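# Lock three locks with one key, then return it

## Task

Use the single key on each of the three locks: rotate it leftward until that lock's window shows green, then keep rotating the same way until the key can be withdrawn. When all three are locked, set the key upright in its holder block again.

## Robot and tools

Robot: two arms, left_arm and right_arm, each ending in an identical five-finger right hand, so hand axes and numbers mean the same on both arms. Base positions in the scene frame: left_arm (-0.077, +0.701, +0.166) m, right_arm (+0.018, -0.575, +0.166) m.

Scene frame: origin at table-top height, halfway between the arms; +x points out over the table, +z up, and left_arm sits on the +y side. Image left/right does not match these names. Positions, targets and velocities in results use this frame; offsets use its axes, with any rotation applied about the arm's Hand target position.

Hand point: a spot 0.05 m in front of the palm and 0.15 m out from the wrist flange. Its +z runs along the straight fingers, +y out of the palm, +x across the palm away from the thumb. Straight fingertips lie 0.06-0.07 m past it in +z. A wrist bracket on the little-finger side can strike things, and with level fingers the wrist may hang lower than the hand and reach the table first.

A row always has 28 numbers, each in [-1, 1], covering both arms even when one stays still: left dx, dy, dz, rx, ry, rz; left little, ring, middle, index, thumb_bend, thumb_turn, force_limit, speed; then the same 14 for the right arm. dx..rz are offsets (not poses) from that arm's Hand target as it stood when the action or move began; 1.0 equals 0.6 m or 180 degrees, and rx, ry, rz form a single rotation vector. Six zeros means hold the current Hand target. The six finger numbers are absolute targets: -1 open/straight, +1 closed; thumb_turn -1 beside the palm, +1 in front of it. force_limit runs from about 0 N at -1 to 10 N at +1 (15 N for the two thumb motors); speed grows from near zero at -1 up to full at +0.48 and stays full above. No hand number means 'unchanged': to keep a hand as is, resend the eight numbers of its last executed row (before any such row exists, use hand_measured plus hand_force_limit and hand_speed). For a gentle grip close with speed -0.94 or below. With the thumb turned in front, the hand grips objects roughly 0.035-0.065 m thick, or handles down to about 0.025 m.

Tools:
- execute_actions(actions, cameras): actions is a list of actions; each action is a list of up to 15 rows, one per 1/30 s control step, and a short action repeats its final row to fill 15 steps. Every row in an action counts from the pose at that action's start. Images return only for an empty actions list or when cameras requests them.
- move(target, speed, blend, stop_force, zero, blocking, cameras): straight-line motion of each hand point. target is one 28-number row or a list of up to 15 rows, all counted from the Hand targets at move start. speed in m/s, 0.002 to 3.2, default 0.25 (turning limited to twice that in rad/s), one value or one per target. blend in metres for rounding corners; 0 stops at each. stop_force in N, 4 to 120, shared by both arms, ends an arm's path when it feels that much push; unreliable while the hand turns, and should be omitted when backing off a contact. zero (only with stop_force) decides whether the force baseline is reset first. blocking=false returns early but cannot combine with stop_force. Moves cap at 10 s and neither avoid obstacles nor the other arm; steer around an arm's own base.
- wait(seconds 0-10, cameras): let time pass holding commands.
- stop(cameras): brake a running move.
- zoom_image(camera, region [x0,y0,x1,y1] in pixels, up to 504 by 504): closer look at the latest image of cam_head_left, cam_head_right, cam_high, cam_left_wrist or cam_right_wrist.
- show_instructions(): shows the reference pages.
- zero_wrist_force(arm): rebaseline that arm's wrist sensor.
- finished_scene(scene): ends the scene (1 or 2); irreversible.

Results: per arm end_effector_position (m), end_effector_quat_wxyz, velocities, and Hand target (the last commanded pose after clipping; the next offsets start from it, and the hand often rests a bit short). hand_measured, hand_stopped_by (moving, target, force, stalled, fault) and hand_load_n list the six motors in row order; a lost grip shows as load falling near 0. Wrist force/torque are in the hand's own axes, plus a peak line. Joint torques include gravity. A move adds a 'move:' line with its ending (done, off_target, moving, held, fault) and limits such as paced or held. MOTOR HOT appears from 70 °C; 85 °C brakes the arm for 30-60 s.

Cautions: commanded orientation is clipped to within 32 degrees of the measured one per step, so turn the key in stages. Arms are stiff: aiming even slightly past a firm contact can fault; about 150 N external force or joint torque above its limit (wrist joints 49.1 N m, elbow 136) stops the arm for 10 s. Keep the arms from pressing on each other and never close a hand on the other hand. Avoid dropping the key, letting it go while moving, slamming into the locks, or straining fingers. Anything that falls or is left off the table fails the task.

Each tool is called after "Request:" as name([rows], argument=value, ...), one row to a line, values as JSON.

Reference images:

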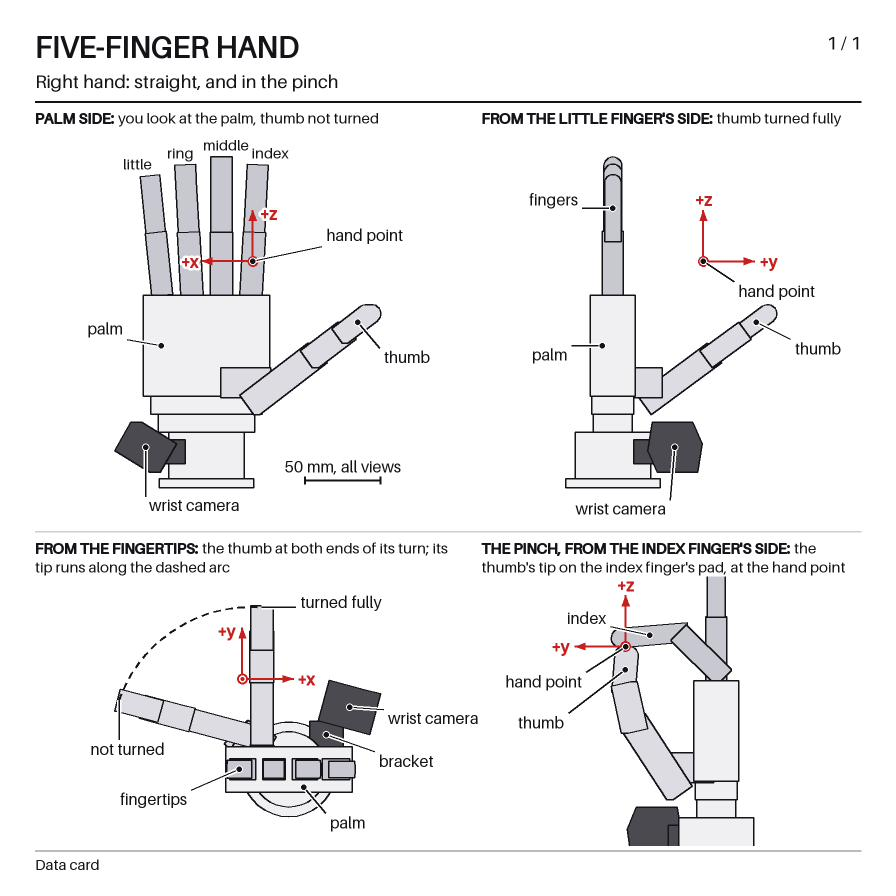

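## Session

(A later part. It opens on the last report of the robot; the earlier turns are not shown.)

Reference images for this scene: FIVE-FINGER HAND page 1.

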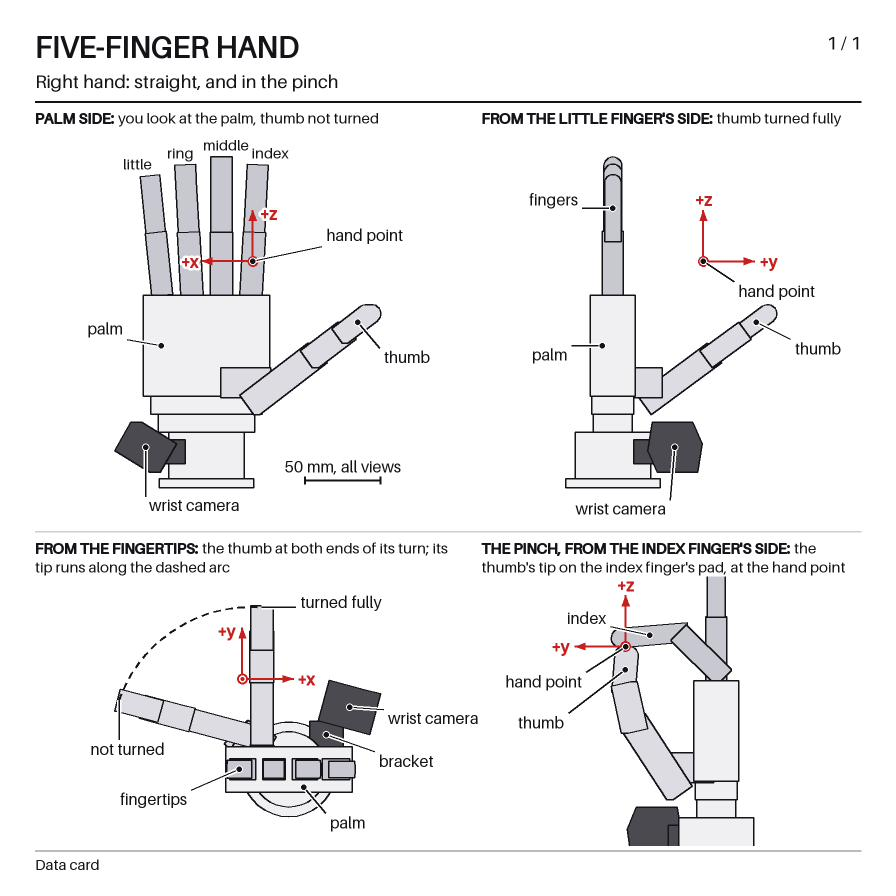

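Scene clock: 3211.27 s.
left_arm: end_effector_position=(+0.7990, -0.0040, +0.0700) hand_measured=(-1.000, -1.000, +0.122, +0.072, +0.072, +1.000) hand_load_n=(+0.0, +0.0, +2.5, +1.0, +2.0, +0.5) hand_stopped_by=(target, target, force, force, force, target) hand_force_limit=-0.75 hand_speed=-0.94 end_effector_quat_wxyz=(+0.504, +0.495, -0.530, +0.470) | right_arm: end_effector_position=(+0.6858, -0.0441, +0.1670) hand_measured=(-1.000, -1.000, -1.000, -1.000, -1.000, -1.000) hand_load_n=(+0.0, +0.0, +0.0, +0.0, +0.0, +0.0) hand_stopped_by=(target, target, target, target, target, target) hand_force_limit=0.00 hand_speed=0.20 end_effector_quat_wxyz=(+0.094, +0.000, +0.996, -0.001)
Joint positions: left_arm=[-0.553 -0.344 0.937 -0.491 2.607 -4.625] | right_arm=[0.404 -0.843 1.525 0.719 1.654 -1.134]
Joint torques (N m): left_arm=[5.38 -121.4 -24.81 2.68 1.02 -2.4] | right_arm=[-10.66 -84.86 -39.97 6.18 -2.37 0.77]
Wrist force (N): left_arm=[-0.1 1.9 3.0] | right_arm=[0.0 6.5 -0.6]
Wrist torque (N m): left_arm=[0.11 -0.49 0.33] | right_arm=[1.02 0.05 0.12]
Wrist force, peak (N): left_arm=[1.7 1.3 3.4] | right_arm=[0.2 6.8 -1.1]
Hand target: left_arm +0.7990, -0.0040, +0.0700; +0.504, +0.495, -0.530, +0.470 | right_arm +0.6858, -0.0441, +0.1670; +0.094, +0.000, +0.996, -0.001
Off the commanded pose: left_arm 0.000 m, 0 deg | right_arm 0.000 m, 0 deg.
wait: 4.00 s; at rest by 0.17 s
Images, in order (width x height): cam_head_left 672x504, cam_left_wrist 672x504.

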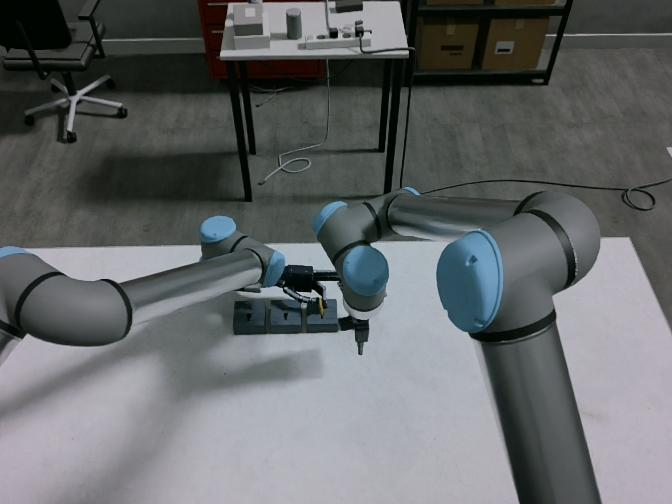

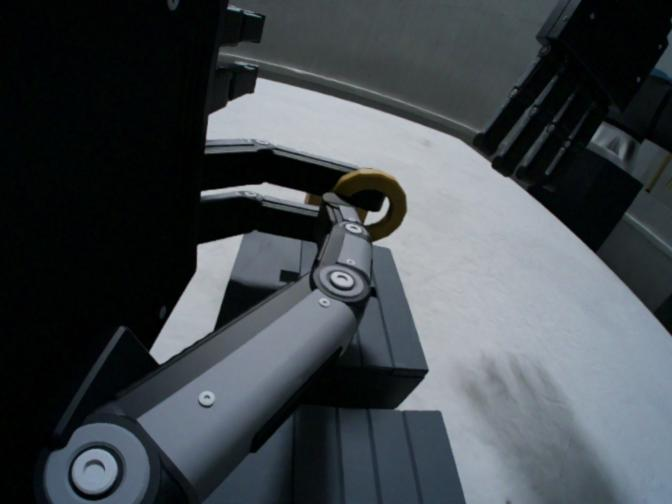

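Request:
execute_actions([
  [[0,0,0,0,0,0,-1,-1,0.4,0.4,0.2,1,-0.3,-0.95,0,0,0,0,0,0,-1,-1,-1,-1,-1,-1,0,0.2]],
])

Request:
wait(seconds=3, cameras=["cam_right_wrist"])

Request:
move(target=[0, -0.0083, 0, 0, 0, 0, -1, -1, 0.4, 0.4, 0.2, 1, -0.3, -0.95, 0, 0, 0, 0, 0, 0, -1, -1, -1, -1, -1, -1, 0, 0.2], speed=0.01, stop_force=15, cameras=["cam_left_wrist", "cam_head_left", "cam_right_wrist"])

Request:
zoom_image(camera="cam_right_wrist", region=[270, 200, 400, 330])

Request:
zoom_image(camera="cam_head_left", region=[290, 285, 350, 345])

Scene clock: 3241.47 s.
left_arm: end_effector_position=(+0.7990, -0.0040, +0.0700) hand_measured=(-1.000, -1.000, +0.126, +0.080, +0.200, +1.000) hand_load_n=(+0.0, +0.0, +3.5, +4.5, +0.0, +0.0) hand_stopped_by=(target, target, force, force, target, target) hand_force_limit=-0.30 hand_speed=-0.95 end_effector_quat_wxyz=(+0.504, +0.495, -0.530, +0.470) | right_arm: end_effector_position=(+0.6858, -0.0441, +0.1670) hand_measured=(-1.000, -1.000, -1.000, -1.000, -1.000, -1.000) hand_load_n=(+0.0, -0.5, +0.0, +0.0, +0.0, +0.0) hand_stopped_by=(target, target, target, target, target, target) hand_force_limit=0.00 hand_speed=0.20 end_effector_quat_wxyz=(+0.094, +0.000, +0.996, -0.001)
Joint positions: left_arm=[-0.553 -0.344 0.937 -0.491 2.607 -4.625] | right_arm=[0.404 -0.843 1.525 0.719 1.654 -1.134]
Joint torques (N m): left_arm=[5.64 -118.76 -25.1 2.75 1.09 -2.52] | right_arm=[-13.04 -83.37 -39.34 6.26 -2.18 0.56]
Wrist force (N): left_arm=[0.0 0.9 8.6] | right_arm=[0.0 6.4 -0.6]
Wrist torque (N m): left_arm=[0.15 -0.54 0.32] | right_arm=[1.01 0.05 0.12]
Wrist force, peak (N): left_arm=[1.4 0.4 9.2] | right_arm=[-0.1 6.9 -0.9]
Hand target: left_arm +0.7990, -0.0040, +0.0700; +0.504, +0.495, -0.530, +0.470 | right_arm +0.6858, -0.0441, +0.1670; +0.094, +0.000, +0.996, -0.001
Off the commanded pose: left_arm 0.000 m, 0 deg | right_arm 0.000 m, 0 deg.

Scene clock: 3244.47 s.
left_arm: end_effector_position=(+0.7990, -0.0040, +0.0700) hand_measured=(-1.000, -1.000, +0.126, +0.080, +0.200, +1.000) hand_load_n=(+0.0, +0.0, +3.5, +4.5, +0.5, +0.5) hand_stopped_by=(target, target, force, force, target, target) hand_force_limit=-0.30 hand_speed=-0.95 end_effector_quat_wxyz=(+0.504, +0.495, -0.530, +0.470) | right_arm: end_effector_position=(+0.6858, -0.0441, +0.1670) hand_measured=(-1.000, -1.000, -1.000, -1.000, -1.000, -1.000) hand_load_n=(+0.0, +0.0, +0.0, +0.0, +0.0, +0.0) hand_stopped_by=(target, target, target, target, target, target) hand_force_limit=0.00 hand_speed=0.20 end_effector_quat_wxyz=(+0.094, +0.000, +0.996, -0.001)
Joint positions: left_arm=[-0.553 -0.344 0.937 -0.491 2.607 -4.625] | right_arm=[0.404 -0.843 1.525 0.719 1.654 -1.134]
Joint torques (N m): left_arm=[5.64 -113.96 -25.01 2.85 1.21 -2.37] | right_arm=[-11.81 -84.7 -38.91 6.21 -2.32 0.22]
Wrist force (N): left_arm=[0.7 0.6 8.8] | right_arm=[0.0 6.5 -1.0]
Wrist torque (N m): left_arm=[0.14 -0.51 0.30] | right_arm=[1.05 0.05 0.12]
Wrist force, peak (N): left_arm=[1.2 0.3 9.3] | right_arm=[0.2 6.8 -0.6]
Hand target: left_arm +0.7990, -0.0040, +0.0700; +0.504, +0.495, -0.530, +0.470 | right_arm +0.6858, -0.0441, +0.1670; +0.094, +0.000, +0.996, -0.001
Off the commanded pose: left_arm 0.000 m, 0 deg | right_arm 0.000 m, 0 deg.
wait: 3.00 s; at rest by 0.17 s
Images, in order (width x height): cam_right_wrist 672x504.

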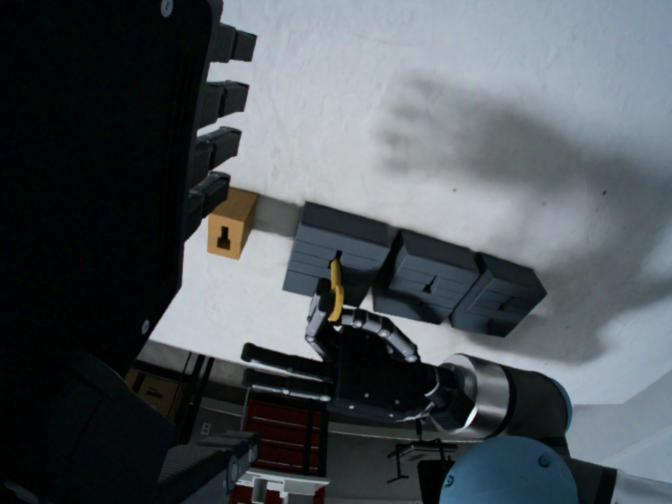

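Scene clock: 3245.77 s.
left_arm: end_effector_position=(+0.7990, -0.0090, +0.0700) hand_measured=(-1.000, -1.000, +0.126, +0.080, +0.200, +1.000) hand_load_n=(+0.0, +0.0, +0.5, +0.0, +0.0, +0.0) hand_stopped_by=(target, target, force, force, target, target) hand_force_limit=-0.30 hand_speed=-0.95 end_effector_quat_wxyz=(+0.504, +0.495, -0.530, +0.470) | right_arm: end_effector_position=(+0.6858, -0.0441, +0.1670) hand_measured=(-1.000, -1.000, -1.000, -1.000, -1.000, -1.000) hand_load_n=(+0.0, +0.0, +0.0, +0.0, +0.0, +0.0) hand_stopped_by=(target, target, target, target, target, target) hand_force_limit=0.00 hand_speed=0.20 end_effector_quat_wxyz=(+0.094, +0.000, +0.996, -0.001)
Joint positions: left_arm=[-0.557 -0.341 0.929 -0.488 2.603 -4.626] | right_arm=[0.404 -0.843 1.525 0.719 1.654 -1.134]
Joint torques (N m): left_arm=[-12.76 -109.16 -47.84 3.47 -1.88 -2.34] | right_arm=[-11.57 -84.09 -39.23 6.3 -2.53 0.38]
Wrist force (N): left_arm=[1.0 1.7 0.9] | right_arm=[0.0 6.4 -0.8]
Wrist torque (N m): left_arm=[0.11 -0.47 0.31] | right_arm=[1.02 0.06 0.12]
Wrist force, peak (N): left_arm=[1.4 0.2 9.0] | right_arm=[-0.3 7.0 -0.6]
Hand target: left_arm +0.7990, -0.0090, +0.0700; +0.504, +0.495, -0.530, +0.470 | right_arm +0.6858, -0.0441, +0.1670; +0.094, +0.000, +0.996, -0.001
Off the commanded pose: left_arm 0.000 m, 0 deg | right_arm 0.000 m, 0 deg.
move: done
Images, in order (width x height): cam_head_left 672x504, cam_left_wrist 672x504, cam_right_wrist 672x504.

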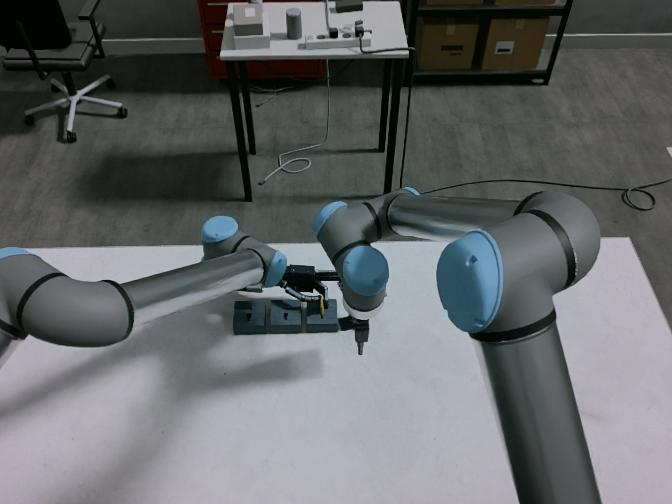

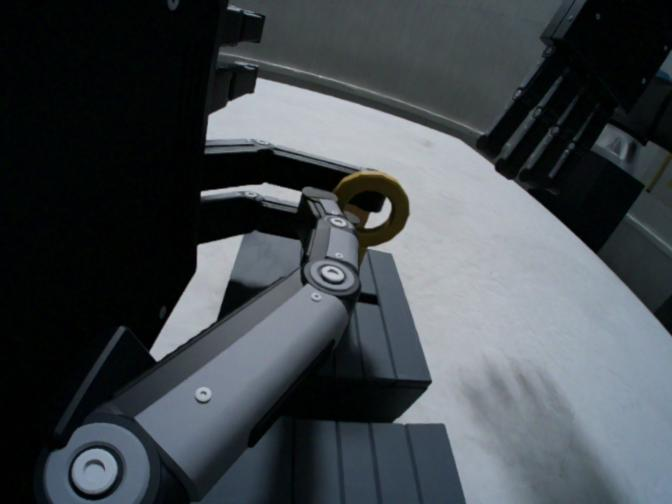

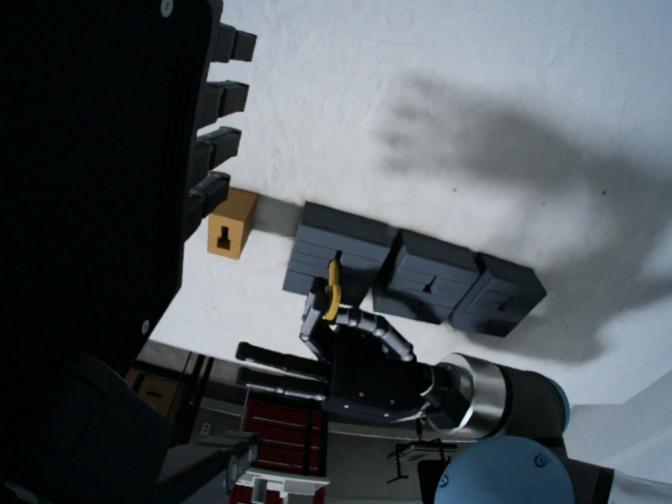

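Scaled by 3.877 from the camera's 672x504 image, which has a finer 960x720 frame.

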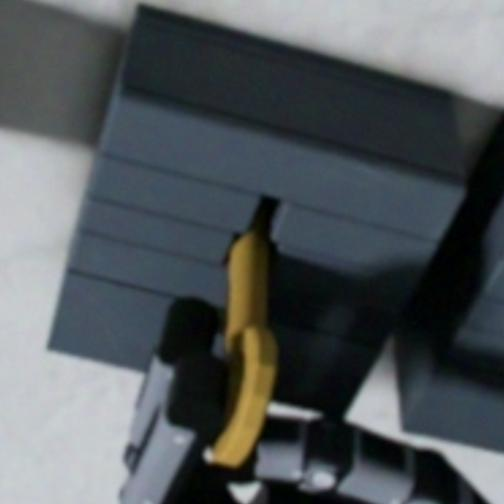

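Scaled by 8.400 from the camera's 672x504 image, which has a finer 960x720 frame.

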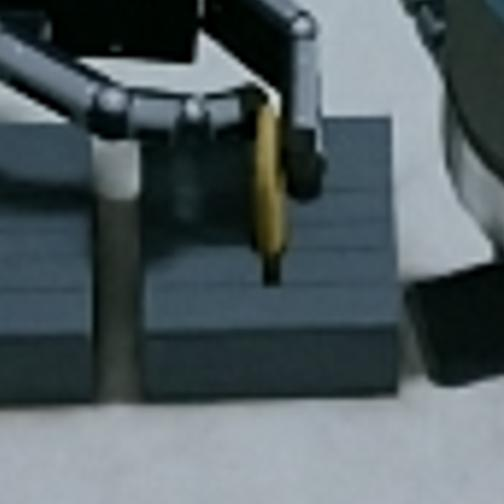

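Request:
zoom_image(camera="cam_left_wrist", region=[290, 140, 440, 252])

Request:
zoom_image(camera="cam_right_wrist", region=[290, 230, 390, 340])

Scaled by 3.360 from the camera's 672x504 image, which has a finer 960x720 frame.

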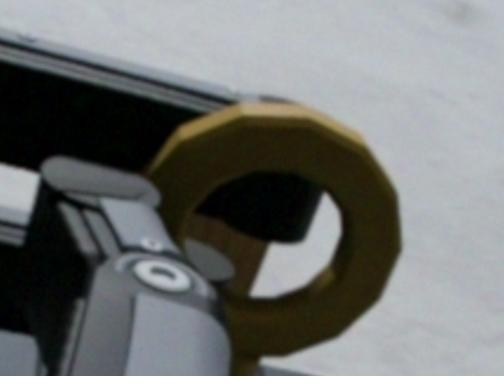

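Scaled by 4.582 from the camera's 672x504 image, which has a finer 960x720 frame.

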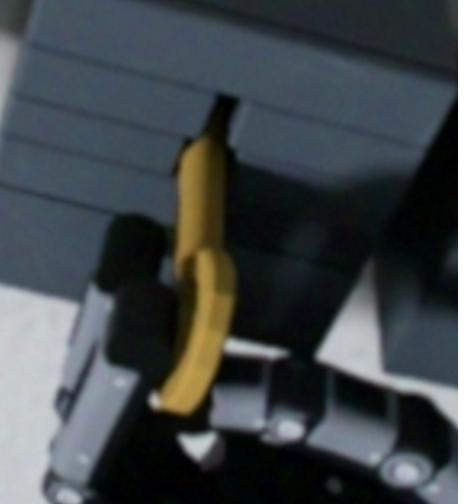

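Request:
move(target=[-0.006, -0.0017, 0, 0, 0, 0, -1, -1, 0.05, 0.0, 0.05, 1, -0.5, -0.9, 0, 0, 0, 0, 0, 0, -1, -1, -1, -1, -1, -1, 0, 0.2], speed=0.01, stop_force=10)

Request:
execute_actions([
  [[0,0,0,0,0,0,-1,-1,0.4,0.4,0.15,1,-0.6,-0.94,0,0,0,0,0,0,-1,-1,-1,-1,-1,-1,0,0.2]],
])

Request:
wait(seconds=4, cameras=["cam_left_wrist", "cam_head_left", "cam_right_wrist"])

Request:
zoom_image(camera="cam_left_wrist", region=[290, 140, 440, 252])

Request:
zoom_image(camera="cam_head_left", region=[290, 285, 350, 345])

Request:
zoom_image(camera="cam_right_wrist", region=[290, 230, 390, 340])

Scene clock: 3287.57 s.
left_arm: end_effector_position=(+0.7953, -0.0100, +0.0700) hand_measured=(-1.000, -1.000, +0.050, +0.000, +0.050, +1.000) hand_load_n=(+0.0, +0.0, +0.0, +0.0, +0.0, +0.0) hand_stopped_by=(target, target, target, target, target, target) hand_force_limit=-0.50 hand_speed=-0.90 end_effector_quat_wxyz=(+0.504, +0.495, -0.530, +0.470) | right_arm: end_effector_position=(+0.6858, -0.0441, +0.1670) hand_measured=(-1.000, -1.000, -1.000, -1.000, -1.000, -1.000) hand_load_n=(+0.0, +0.0, +0.0, +0.0, +0.0, +0.0) hand_stopped_by=(target, target, target, target, target, target) hand_force_limit=0.00 hand_speed=0.20 end_effector_quat_wxyz=(+0.094, +0.000, +0.996, -0.001)
Joint positions: left_arm=[-0.559 -0.346 0.94 -0.494 2.6 -4.627] | right_arm=[0.404 -0.843 1.525 0.719 1.654 -1.134]
Joint torques (N m): left_arm=[-7.73 -127.83 -25.02 -4.43 1.03 -2.51] | right_arm=[-11.73 -83.05 -39.49 6.3 -2.07 0.07]
Wrist force (N): left_arm=[1.1 1.9 0.9] | right_arm=[0.0 6.1 -0.7]
Wrist torque (N m): left_arm=[0.15 -0.48 0.32] | right_arm=[0.97 0.05 0.11]
Wrist force, peak (N): left_arm=[0.9 -2.3 -1.3] | right_arm=[-0.1 6.9 -0.8]
Hand target: left_arm +0.7954, -0.0100, +0.0700; +0.504, +0.495, -0.530, +0.470 | right_arm +0.6858, -0.0441, +0.1670; +0.094, +0.000, +0.996, -0.001
Off the commanded pose: left_arm 0.000 m, 0 deg | right_arm 0.000 m, 0 deg.
move: done

Scene clock: 3288.93 s.
left_arm: end_effector_position=(+0.7953, -0.0100, +0.0700) hand_measured=(-1.000, -1.000, +0.138, +0.152, +0.150, +1.000) hand_load_n=(+0.0, +0.0, +0.5, +1.5, +0.0, +0.0) hand_stopped_by=(target, target, force, force, target, target) hand_force_limit=-0.60 hand_speed=-0.94 end_effector_quat_wxyz=(+0.504, +0.495, -0.530, +0.470) | right_arm: end_effector_position=(+0.6858, -0.0441, +0.1670) hand_measured=(-1.000, -1.000, -1.000, -1.000, -1.000, -1.000) hand_load_n=(+0.0, +0.0, +0.0, +0.0, +0.0, +0.0) hand_stopped_by=(target, target, target, target, target, target) hand_force_limit=0.00 hand_speed=0.20 end_effector_quat_wxyz=(+0.094, +0.000, +0.996, -0.001)
Joint positions: left_arm=[-0.559 -0.346 0.94 -0.494 2.6 -4.627] | right_arm=[0.404 -0.843 1.525 0.719 1.654 -1.134]
Joint torques (N m): left_arm=[1.62 -127.47 -27.64 -4.3 1.71 -2.47] | right_arm=[-10.75 -84.27 -39.76 6.31 -2.27 -0.27]
Wrist force (N): left_arm=[0.9 1.7 2.7] | right_arm=[-0.1 6.9 -0.8]
Wrist torque (N m): left_arm=[0.18 -0.50 0.34] | right_arm=[1.10 0.06 0.14]
Wrist force, peak (N): left_arm=[2.4 0.7 3.2] | right_arm=[-0.1 6.9 -0.8]
Hand target: left_arm +0.7954, -0.0100, +0.0700; +0.504, +0.495, -0.530, +0.470 | right_arm +0.6858, -0.0441, +0.1670; +0.094, +0.000, +0.996, -0.001
Off the commanded pose: left_arm 0.000 m, 0 deg | right_arm 0.000 m, 0 deg.

Scene clock: 3292.93 s.
left_arm: end_effector_position=(+0.7954, -0.0100, +0.0700) hand_measured=(-1.000, -1.000, +0.138, +0.152, +0.150, +1.000) hand_load_n=(+0.0, +0.0, +0.5, +2.0, +0.0, +0.0) hand_stopped_by=(target, target, force, force, target, target) hand_force_limit=-0.60 hand_speed=-0.94 end_effector_quat_wxyz=(+0.504, +0.495, -0.530, +0.470) | right_arm: end_effector_position=(+0.6858, -0.0441, +0.1670) hand_measured=(-1.000, -1.000, -1.000, -1.000, -1.000, -1.000) hand_load_n=(+0.0, +0.0, +0.0, +0.0, +0.0, +0.0) hand_stopped_by=(target, target, target, target, target, target) hand_force_limit=0.00 hand_speed=0.20 end_effector_quat_wxyz=(+0.094, +0.000, +0.996, -0.001)
Joint positions: left_arm=[-0.559 -0.346 0.94 -0.494 2.6 -4.627] | right_arm=[0.404 -0.843 1.525 0.719 1.654 -1.134]
Joint torques (N m): left_arm=[3.75 -124.14 -34.01 -3.51 1.97 -2] | right_arm=[-12.64 -84.48 -39.47 6.42 -2.22 -0.4]
Wrist force (N): left_arm=[0.7 1.4 2.6] | right_arm=[-0.2 6.5 -1.0]
Wrist torque (N m): left_arm=[0.14 -0.47 0.32] | right_arm=[1.04 0.09 0.11]
Wrist force, peak (N): left_arm=[2.5 0.8 3.1] | right_arm=[-0.5 6.9 -0.6]
Hand target: left_arm +0.7954, -0.0100, +0.0700; +0.504, +0.495, -0.530, +0.470 | right_arm +0.6858, -0.0441, +0.1670; +0.094, +0.000, +0.996, -0.001
Off the commanded pose: left_arm 0.000 m, 0 deg | right_arm 0.000 m, 0 deg.
wait: 4.00 s; at rest by 0.17 s
Images, in order (width x height): cam_head_left 672x504, cam_left_wrist 672x504, cam_right_wrist 672x504.

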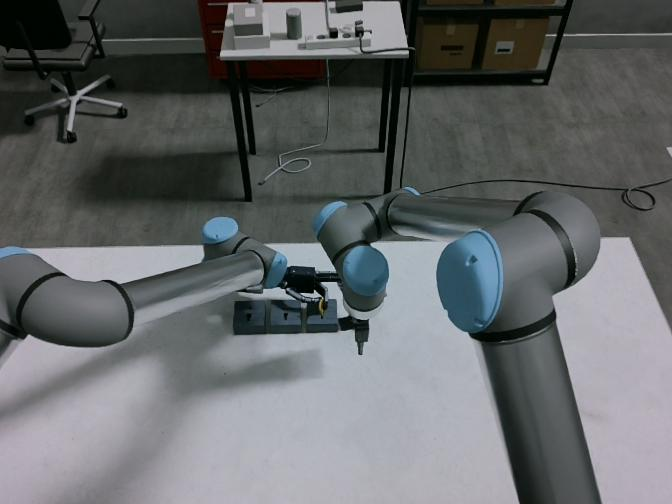

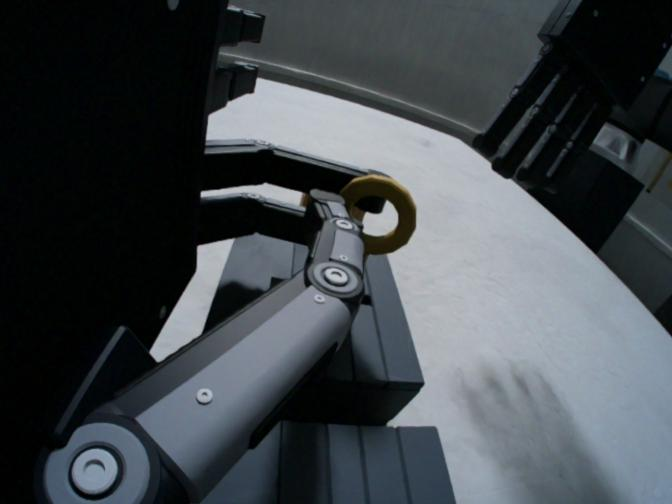

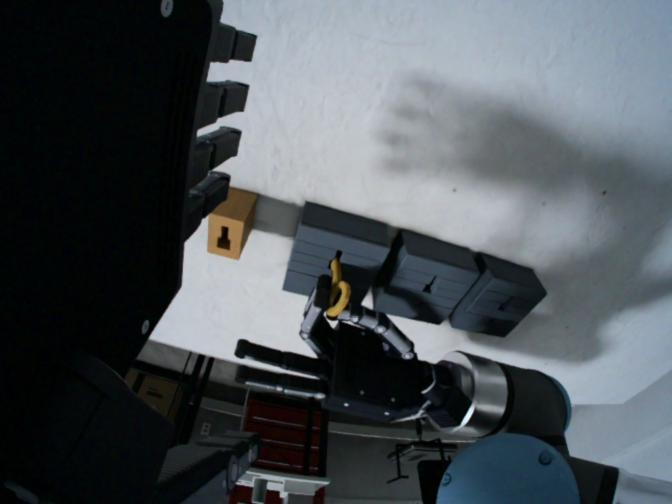

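Scaled by 3.360 from the camera's 672x504 image, which has a finer 960x720 frame.

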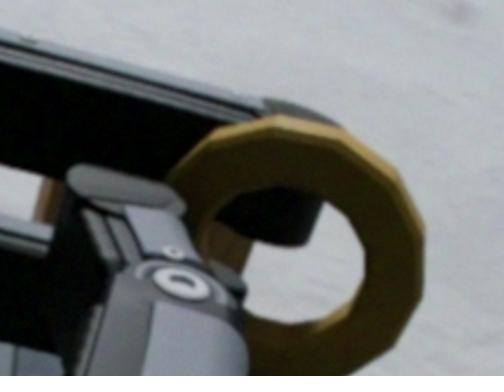

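Scaled by 8.400 from the camera's 672x504 image, which has a finer 960x720 frame.

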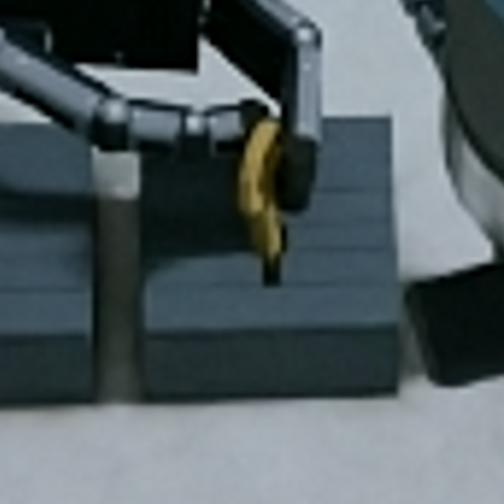

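Scaled by 4.582 from the camera's 672x504 image, which has a finer 960x720 frame.

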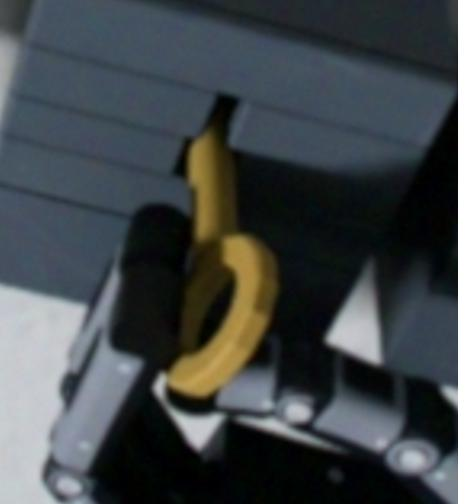

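Request:
execute_actions([
  [[0,0,0,0,0,0,-1,-1,0.13,0.15,-0.1,1,-0.3,-0.8,0,0,0,0,0,0,-1,-1,-1,-1,-1,-1,0,0.2]],
])

Request:
wait(seconds=1.5)

Request:
execute_actions([
  [[0,0,0,0,0,0,-1,-1,0.4,0.4,-0.1,1,-0.2,-0.92,0,0,0,0,0,0,-1,-1,-1,-1,-1,-1,0,0.2]],
])

Request:
wait(seconds=4, cameras=["cam_left_wrist", "cam_head_left", "cam_right_wrist"])

Request:
zoom_image(camera="cam_left_wrist", region=[290, 140, 440, 252])

Request:
zoom_image(camera="cam_head_left", region=[290, 285, 350, 345])

Request:
zoom_image(camera="cam_right_wrist", region=[290, 230, 390, 340])

Scene clock: 3328.70 s.
left_arm: end_effector_position=(+0.7954, -0.0100, +0.0700) hand_measured=(-1.000, -1.000, +0.130, +0.150, -0.100, +1.000) hand_load_n=(+0.0, +0.0, +0.5, +2.0, -0.5, +0.0) hand_stopped_by=(target, target, target, force, target, target) hand_force_limit=-0.30 hand_speed=-0.80 end_effector_quat_wxyz=(+0.504, +0.495, -0.530, +0.470) | right_arm: end_effector_position=(+0.6858, -0.0441, +0.1670) hand_measured=(-1.000, -1.000, -1.000, -1.000, -1.000, -1.000) hand_load_n=(+0.0, +0.0, +0.0, +0.0, +0.0, +0.0) hand_stopped_by=(target, target, target, target, target, target) hand_force_limit=0.00 hand_speed=0.20 end_effector_quat_wxyz=(+0.094, +0.000, +0.996, -0.001)
Joint positions: left_arm=[-0.559 -0.346 0.94 -0.494 2.6 -4.627] | right_arm=[0.404 -0.843 1.525 0.719 1.654 -1.134]
Joint torques (N m): left_arm=[4.68 -120.26 -40.94 -2.51 1.76 -1.43] | right_arm=[-12.13 -84.69 -38.47 6.11 -2.46 -0.6]
Wrist force (N): left_arm=[1.3 -0.4 2.2] | right_arm=[-0.2 6.5 -1.0]
Wrist torque (N m): left_arm=[0.15 -0.50 0.32] | right_arm=[1.05 0.07 0.12]
Wrist force, peak (N): left_arm=[2.2 -0.8 3.4] | right_arm=[-0.1 6.8 -1.0]
Hand target: left_arm +0.7954, -0.0100, +0.0700; +0.504, +0.495, -0.530, +0.470 | right_arm +0.6858, -0.0441, +0.1670; +0.094, +0.000, +0.996, -0.001
Off the commanded pose: left_arm 0.000 m, 0 deg | right_arm 0.000 m, 0 deg.

Scene clock: 3330.20 s.
left_arm: end_effector_position=(+0.7954, -0.0100, +0.0700) hand_measured=(-1.000, -1.000, +0.130, +0.150, -0.100, +1.000) hand_load_n=(+0.0, +0.0, +0.5, +2.5, -0.5, +0.5) hand_stopped_by=(target, target, target, force, target, target) hand_force_limit=-0.30 hand_speed=-0.80 end_effector_quat_wxyz=(+0.504, +0.495, -0.530, +0.470) | right_arm: end_effector_position=(+0.6858, -0.0441, +0.1670) hand_measured=(-1.000, -1.000, -1.000, -1.000, -1.000, -1.000) hand_load_n=(+0.0, +0.0, +0.0, +0.0, +0.0, +0.0) hand_stopped_by=(target, target, target, target, target, target) hand_force_limit=0.00 hand_speed=0.20 end_effector_quat_wxyz=(+0.094, +0.000, +0.996, -0.001)
Joint positions: left_arm=[-0.559 -0.346 0.94 -0.494 2.6 -4.627] | right_arm=[0.404 -0.843 1.525 0.719 1.654 -1.134]
Joint torques (N m): left_arm=[5.4 -117.75 -43.53 -2.24 1.96 -1.28] | right_arm=[-13.32 -82.88 -40.09 6.23 -2.36 -0.76]
Wrist force (N): left_arm=[1.3 -0.6 2.4] | right_arm=[-0.5 6.4 -0.9]
Wrist torque (N m): left_arm=[0.11 -0.50 0.31] | right_arm=[1.02 0.11 0.10]
Wrist force, peak (N): left_arm=[1.7 -0.8 2.5] | right_arm=[-0.3 6.8 -0.7]
Hand target: left_arm +0.7954, -0.0100, +0.0700; +0.504, +0.495, -0.530, +0.470 | right_arm +0.6858, -0.0441, +0.1670; +0.094, +0.000, +0.996, -0.001
Off the commanded pose: left_arm 0.000 m, 0 deg | right_arm 0.000 m, 0 deg.
wait: 1.50 s; at rest by 0.17 s

Scene clock: 3330.90 s.
left_arm: end_effector_position=(+0.7954, -0.0100, +0.0700) hand_measured=(-1.000, -1.000, +0.150, +0.156, -0.100, +1.000) hand_load_n=(+0.0, +0.0, +5.5, +2.5, -0.5, +0.5) hand_stopped_by=(target, target, force, force, target, target) hand_force_limit=-0.20 hand_speed=-0.92 end_effector_quat_wxyz=(+0.504, +0.495, -0.530, +0.470) | right_arm: end_effector_position=(+0.6858, -0.0441, +0.1670) hand_measured=(-1.000, -1.000, -1.000, -1.000, -1.000, -1.000) hand_load_n=(+0.0, +0.0, +0.0, +0.0, +0.0, +0.0) hand_stopped_by=(target, target, target, target, target, target) hand_force_limit=0.00 hand_speed=0.20 end_effector_quat_wxyz=(+0.094, +0.000, +0.996, -0.001)
Joint positions: left_arm=[-0.559 -0.346 0.94 -0.494 2.6 -4.627] | right_arm=[0.404 -0.843 1.525 0.719 1.654 -1.134]
Joint torques (N m): left_arm=[4.56 -118.05 -45.47 -1.8 1.72 -1.44] | right_arm=[-12.33 -82.92 -39.27 5.93 -2.19 -0.85]
Wrist force (N): left_arm=[-0.4 -3.7 4.9] | right_arm=[-0.2 6.5 -0.9]
Wrist torque (N m): left_arm=[0.11 -0.55 0.27] | right_arm=[1.05 0.08 0.12]
Wrist force, peak (N): left_arm=[1.1 -4.2 5.1] | right_arm=[0.0 6.8 -1.0]
Hand target: left_arm +0.7954, -0.0100, +0.0700; +0.504, +0.495, -0.530, +0.470 | right_arm +0.6858, -0.0441, +0.1670; +0.094, +0.000, +0.996, -0.001
Off the commanded pose: left_arm 0.000 m, 0 deg | right_arm 0.000 m, 0 deg.

Scene clock: 3334.90 s.
left_arm: end_effector_position=(+0.7954, -0.0100, +0.0700) hand_measured=(-1.000, -1.000, +0.150, +0.156, -0.100, +1.000) hand_load_n=(-0.5, +0.0, +5.5, +3.0, -0.5, +0.5) hand_stopped_by=(target, target, force, force, target, target) hand_force_limit=-0.20 hand_speed=-0.92 end_effector_quat_wxyz=(+0.504, +0.495, -0.530, +0.470) | right_arm: end_effector_position=(+0.6858, -0.0441, +0.1670) hand_measured=(-1.000, -1.000, -1.000, -1.000, -1.000, -1.000) hand_load_n=(+0.0, +0.0, +0.0, +0.0, -0.5, +0.0) hand_stopped_by=(target, target, target, target, target, target) hand_force_limit=0.00 hand_speed=0.20 end_effector_quat_wxyz=(+0.094, +0.000, +0.996, -0.001)
Joint positions: left_arm=[-0.559 -0.346 0.94 -0.494 2.6 -4.627] | right_arm=[0.404 -0.843 1.525 0.719 1.654 -1.134]
Joint torques (N m): left_arm=[3.54 -114.67 -45.19 -0.98 1.55 -0.51] | right_arm=[-10.7 -83.28 -38.87 6.27 -2.32 -0.76]
Wrist force (N): left_arm=[-0.6 -3.7 4.8] | right_arm=[-0.2 6.4 -1.0]
Wrist torque (N m): left_arm=[0.10 -0.53 0.27] | right_arm=[1.04 0.09 0.11]
Wrist force, peak (N): left_arm=[1.0 -4.6 5.0] | right_arm=[0.0 7.0 -0.9]
Hand target: left_arm +0.7954, -0.0100, +0.0700; +0.504, +0.495, -0.530, +0.470 | right_arm +0.6858, -0.0441, +0.1670; +0.094, +0.000, +0.996, -0.001
Off the commanded pose: left_arm 0.000 m, 0 deg | right_arm 0.000 m, 0 deg.
wait: 4.00 s; at rest by 0.17 s
Images, in order (width x height): cam_head_left 672x504, cam_left_wrist 672x504, cam_right_wrist 672x504.

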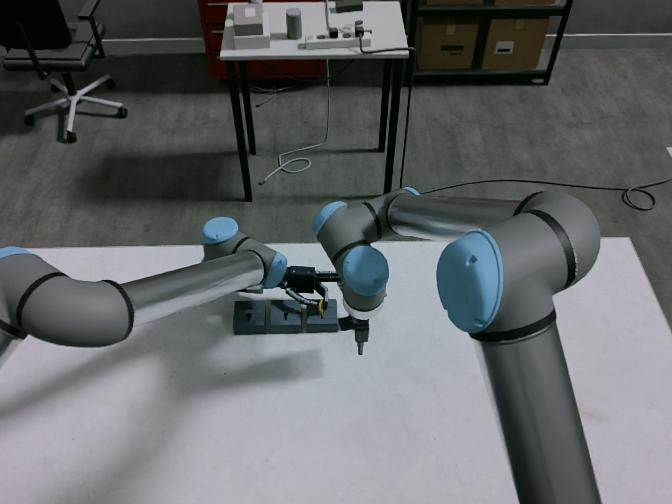

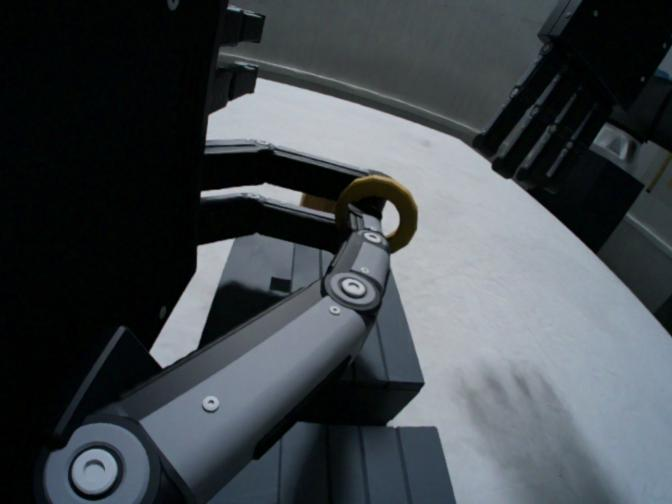

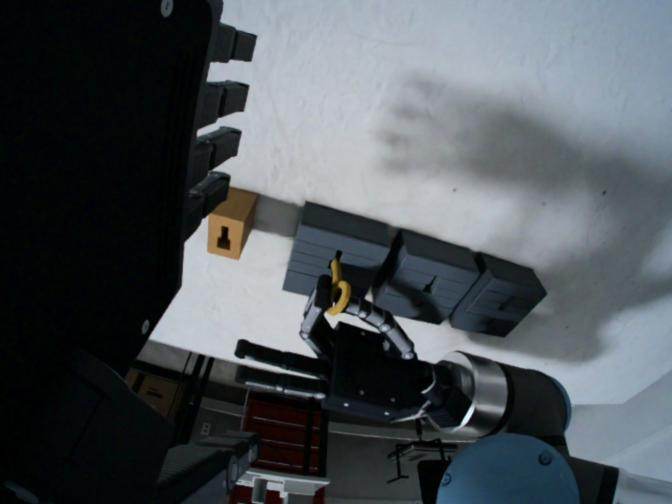

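Scaled by 3.360 from the camera's 672x504 image, which has a finer 960x720 frame.

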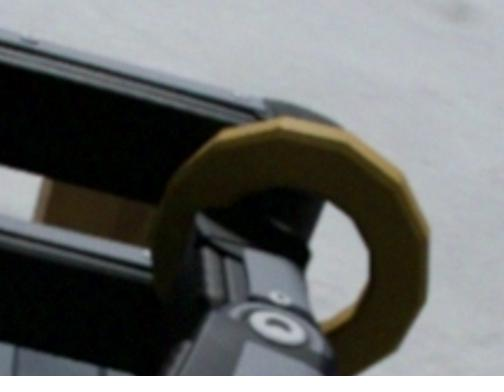

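Scaled by 8.400 from the camera's 672x504 image, which has a finer 960x720 frame.

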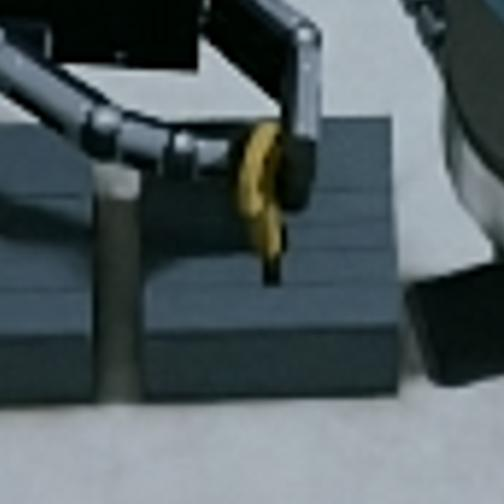

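Scaled by 4.582 from the camera's 672x504 image, which has a finer 960x720 frame.

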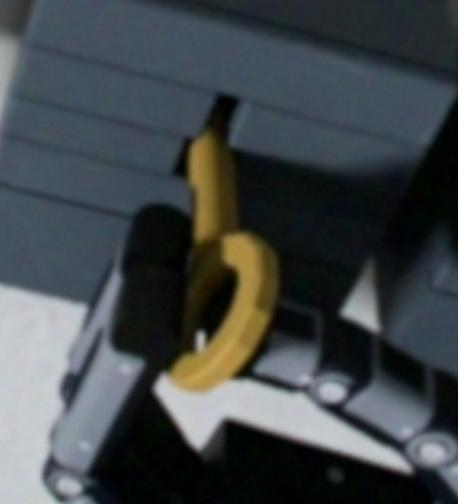

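Request:
move(target=[-0.001, 0.0042, 0, 0, 0, 0.0556, -1, -1, 0.4, 0.4, -0.1, 1, -0.2, -0.92, 0, 0, 0, 0, 0, 0, -1, -1, -1, -1, -1, -1, 0, 0.2], speed=0.03, stop_force=30, cameras=["cam_left_wrist", "cam_head_left", "cam_right_wrist"])

Request:
zoom_image(camera="cam_head_left", region=[290, 285, 350, 345])

Request:
zoom_image(camera="cam_right_wrist", region=[290, 230, 390, 340])

Scene clock: 3421.97 s.
left_arm: end_effector_position=(+0.7948, -0.0075, +0.0700) hand_measured=(-1.000, -1.000, +0.150, +0.156, -0.100, +1.000) hand_load_n=(+0.0, +0.0, +8.0, +8.0, +0.0, +0.0) hand_stopped_by=(target, target, force, force, target, target) hand_force_limit=-0.20 hand_speed=-0.92 end_effector_quat_wxyz=(+0.461, +0.539, -0.485, +0.512) | right_arm: end_effector_position=(+0.6858, -0.0441, +0.1670) hand_measured=(-1.000, -1.000, -1.000, -1.000, -1.000, -1.000) hand_load_n=(+0.0, +0.0, +0.0, +0.0, +0.0, +0.0) hand_stopped_by=(target, target, target, target, target, target) hand_force_limit=0.00 hand_speed=0.20 end_effector_quat_wxyz=(+0.094, +0.000, +0.996, -0.001)
Joint positions: left_arm=[-0.576 -0.424 1.115 -0.614 2.409 -4.655] | right_arm=[0.404 -0.843 1.525 0.719 1.654 -1.134]
Joint torques (N m): left_arm=[-3.36 -122.51 -16.05 -2.9 0.87 -2.88] | right_arm=[-12.91 -84.15 -39.54 6.13 -2.3 -0.84]
Wrist force (N): left_arm=[-0.8 -4.5 16.7] | right_arm=[-0.1 6.5 -0.9]
Wrist torque (N m): left_arm=[0.10 -0.52 0.13] | right_arm=[1.04 0.07 0.12]
Wrist force, peak (N): left_arm=[0.3 -4.9 17.1] | right_arm=[0.0 7.0 -0.5]
Hand target: left_arm +0.7948, -0.0075, +0.0700; +0.461, +0.539, -0.485, +0.512 | right_arm +0.6858, -0.0441, +0.1670; +0.094, +0.000, +0.996, -0.001
Off the commanded pose: left_arm 0.000 m, 0 deg | right_arm 0.000 m, 0 deg.
move: done
Images, in order (width x height): cam_head_left 672x504, cam_left_wrist 672x504, cam_right_wrist 672x504.

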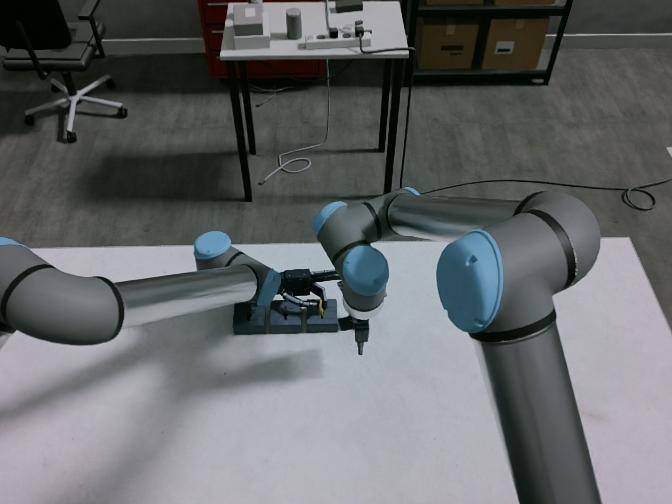

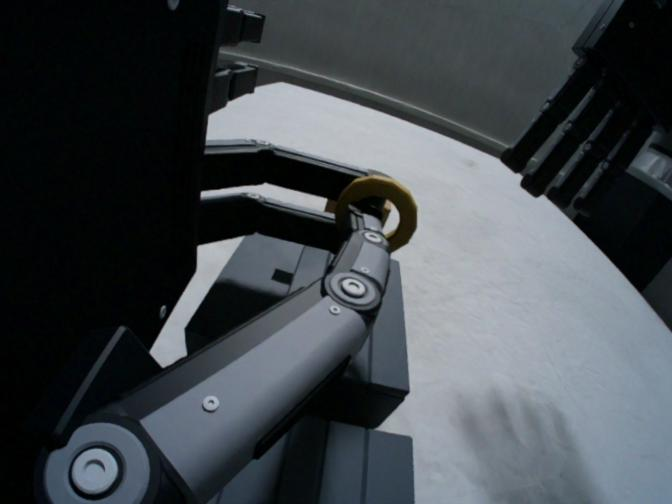

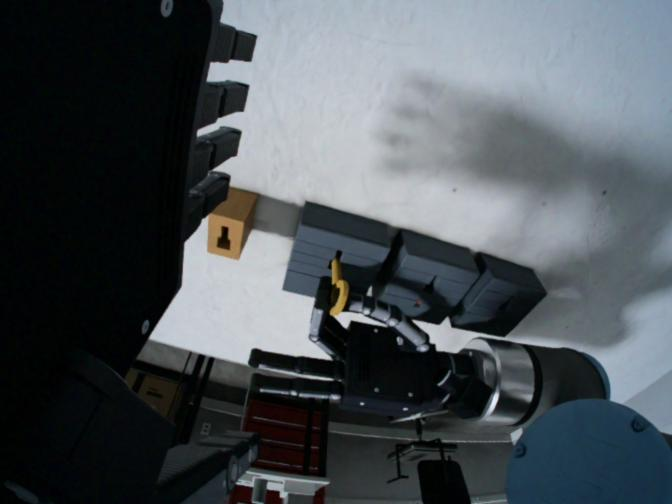

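Scaled by 8.400 from the camera's 672x504 image, which has a finer 960x720 frame.

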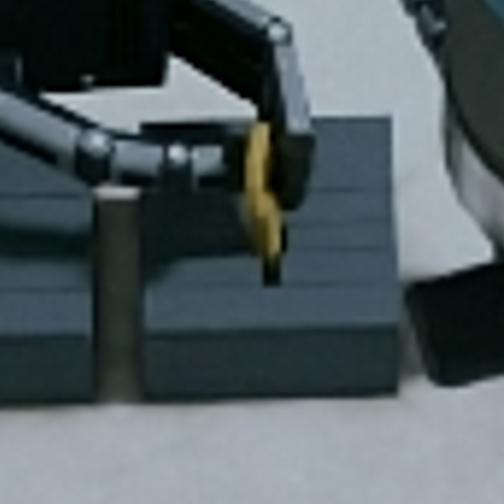

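Scaled by 4.582 from the camera's 672x504 image, which has a finer 960x720 frame.

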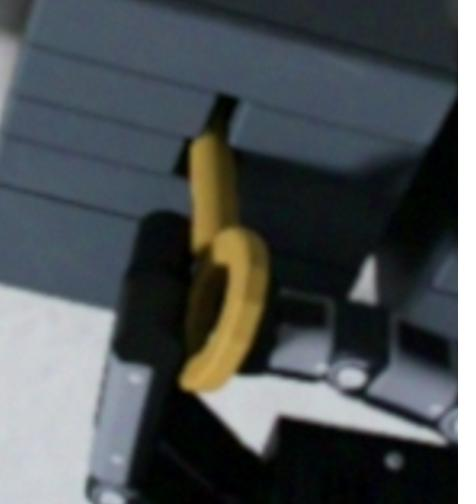

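Request:
move(target=[-0.0018, 0.0040, 0, 0, 0, 0.0556, -1, -1, 0.4, 0.4, -0.1, 1, -0.2, -0.92, 0, 0, 0, 0, 0, 0, -1, -1, -1, -1, -1, -1, 0, 0.2], speed=0.03, stop_force=32, zero=false, cameras=["cam_left_wrist", "cam_head_left", "cam_right_wrist"])

Request:
zoom_image(camera="cam_head_left", region=[290, 285, 350, 345])

Request:
zoom_image(camera="cam_right_wrist", region=[290, 230, 390, 340])

Scene clock: 3434.83 s.
left_arm: end_effector_position=(+0.7937, -0.0051, +0.0700) hand_measured=(-1.000, -1.000, +0.148, +0.154, -0.100, +1.000) hand_load_n=(+0.0, +0.0, +15.5, +16.5, +0.0, +0.0) hand_stopped_by=(target, target, force, force, target, target) hand_force_limit=-0.20 hand_speed=-0.92 end_effector_quat_wxyz=(+0.414, +0.580, -0.436, +0.550) | right_arm: end_effector_position=(+0.6858, -0.0441, +0.1670) hand_measured=(-1.000, -1.000, -1.000, -1.000, -1.000, -1.000) hand_load_n=(+0.0, +0.0, +0.0, +0.0, +0.0, +0.0) hand_stopped_by=(target, target, target, target, target, target) hand_force_limit=0.00 hand_speed=0.20 end_effector_quat_wxyz=(+0.094, +0.000, +0.996, -0.001)
Joint positions: left_arm=[-0.603 -0.486 1.258 -0.707 2.208 -4.675] | right_arm=[0.404 -0.843 1.525 0.719 1.654 -1.134]
Joint torques (N m): left_arm=[11.97 -116.19 -7.39 -1.59 0.2 -2.48] | right_arm=[-12.42 -84.5 -38.81 6.34 -2.09 -0.97]
Wrist force (N): left_arm=[-0.7 1.3 35.0] | right_arm=[-0.3 6.5 -1.0]
Wrist torque (N m): left_arm=[0.08 -0.71 0.19] | right_arm=[1.04 0.09 0.12]
Wrist force, peak (N): left_arm=[-0.5 1.3 35.3] | right_arm=[-0.1 7.0 -1.0]
Hand target: left_arm +0.7937, -0.0051, +0.0700; +0.414, +0.580, -0.436, +0.550 | right_arm +0.6858, -0.0441, +0.1670; +0.094, +0.000, +0.996, -0.001
Off the commanded pose: left_arm 0.000 m, 0 deg | right_arm 0.000 m, 0 deg.
move: done
Images, in order (width x height): cam_head_left 672x504, cam_left_wrist 672x504, cam_right_wrist 672x504.

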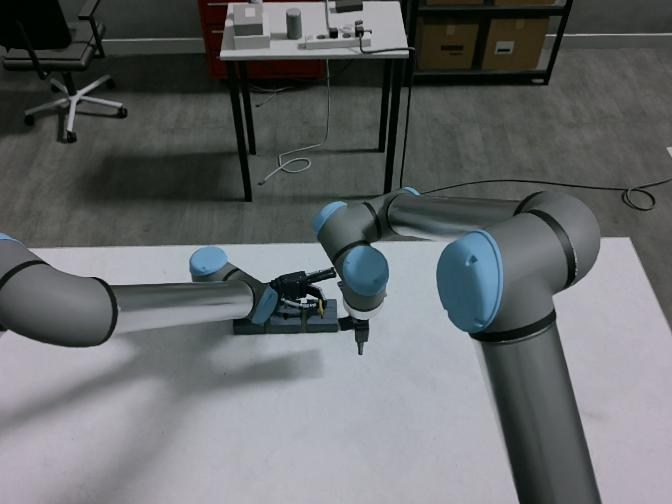

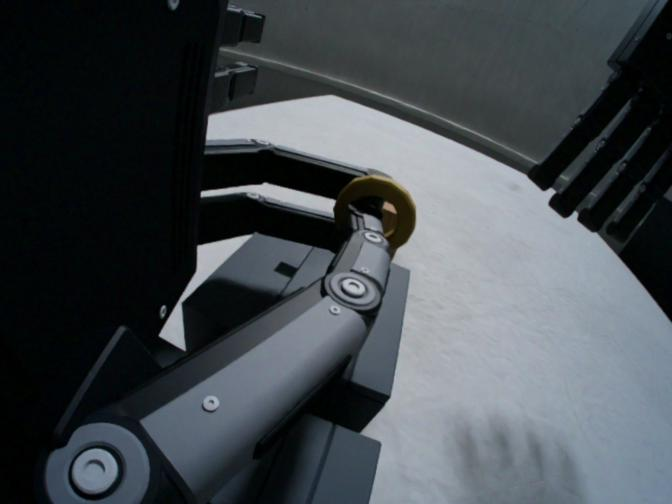

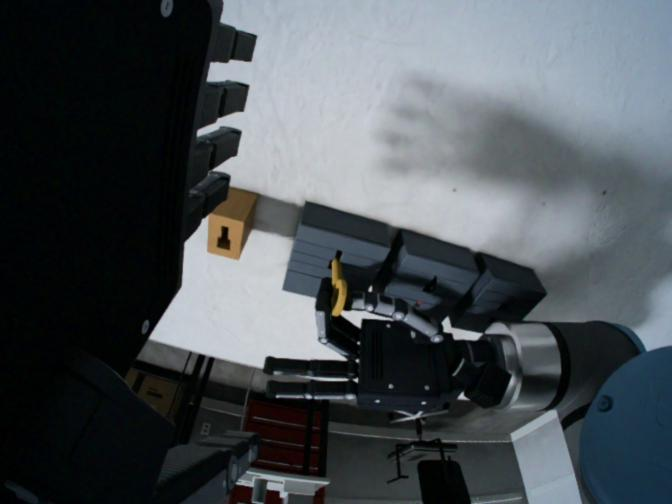

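Scaled by 8.400 from the camera's 672x504 image, which has a finer 960x720 frame.

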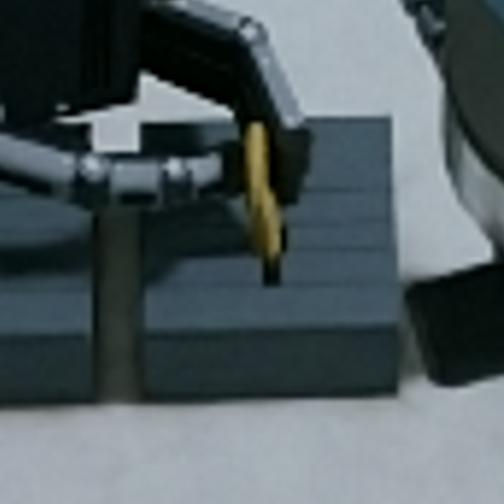

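Scaled by 4.582 from the camera's 672x504 image, which has a finer 960x720 frame.

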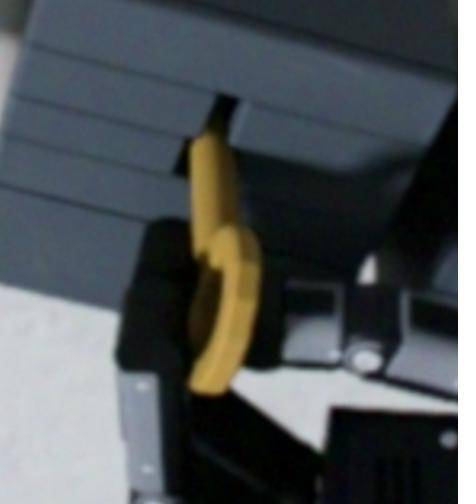

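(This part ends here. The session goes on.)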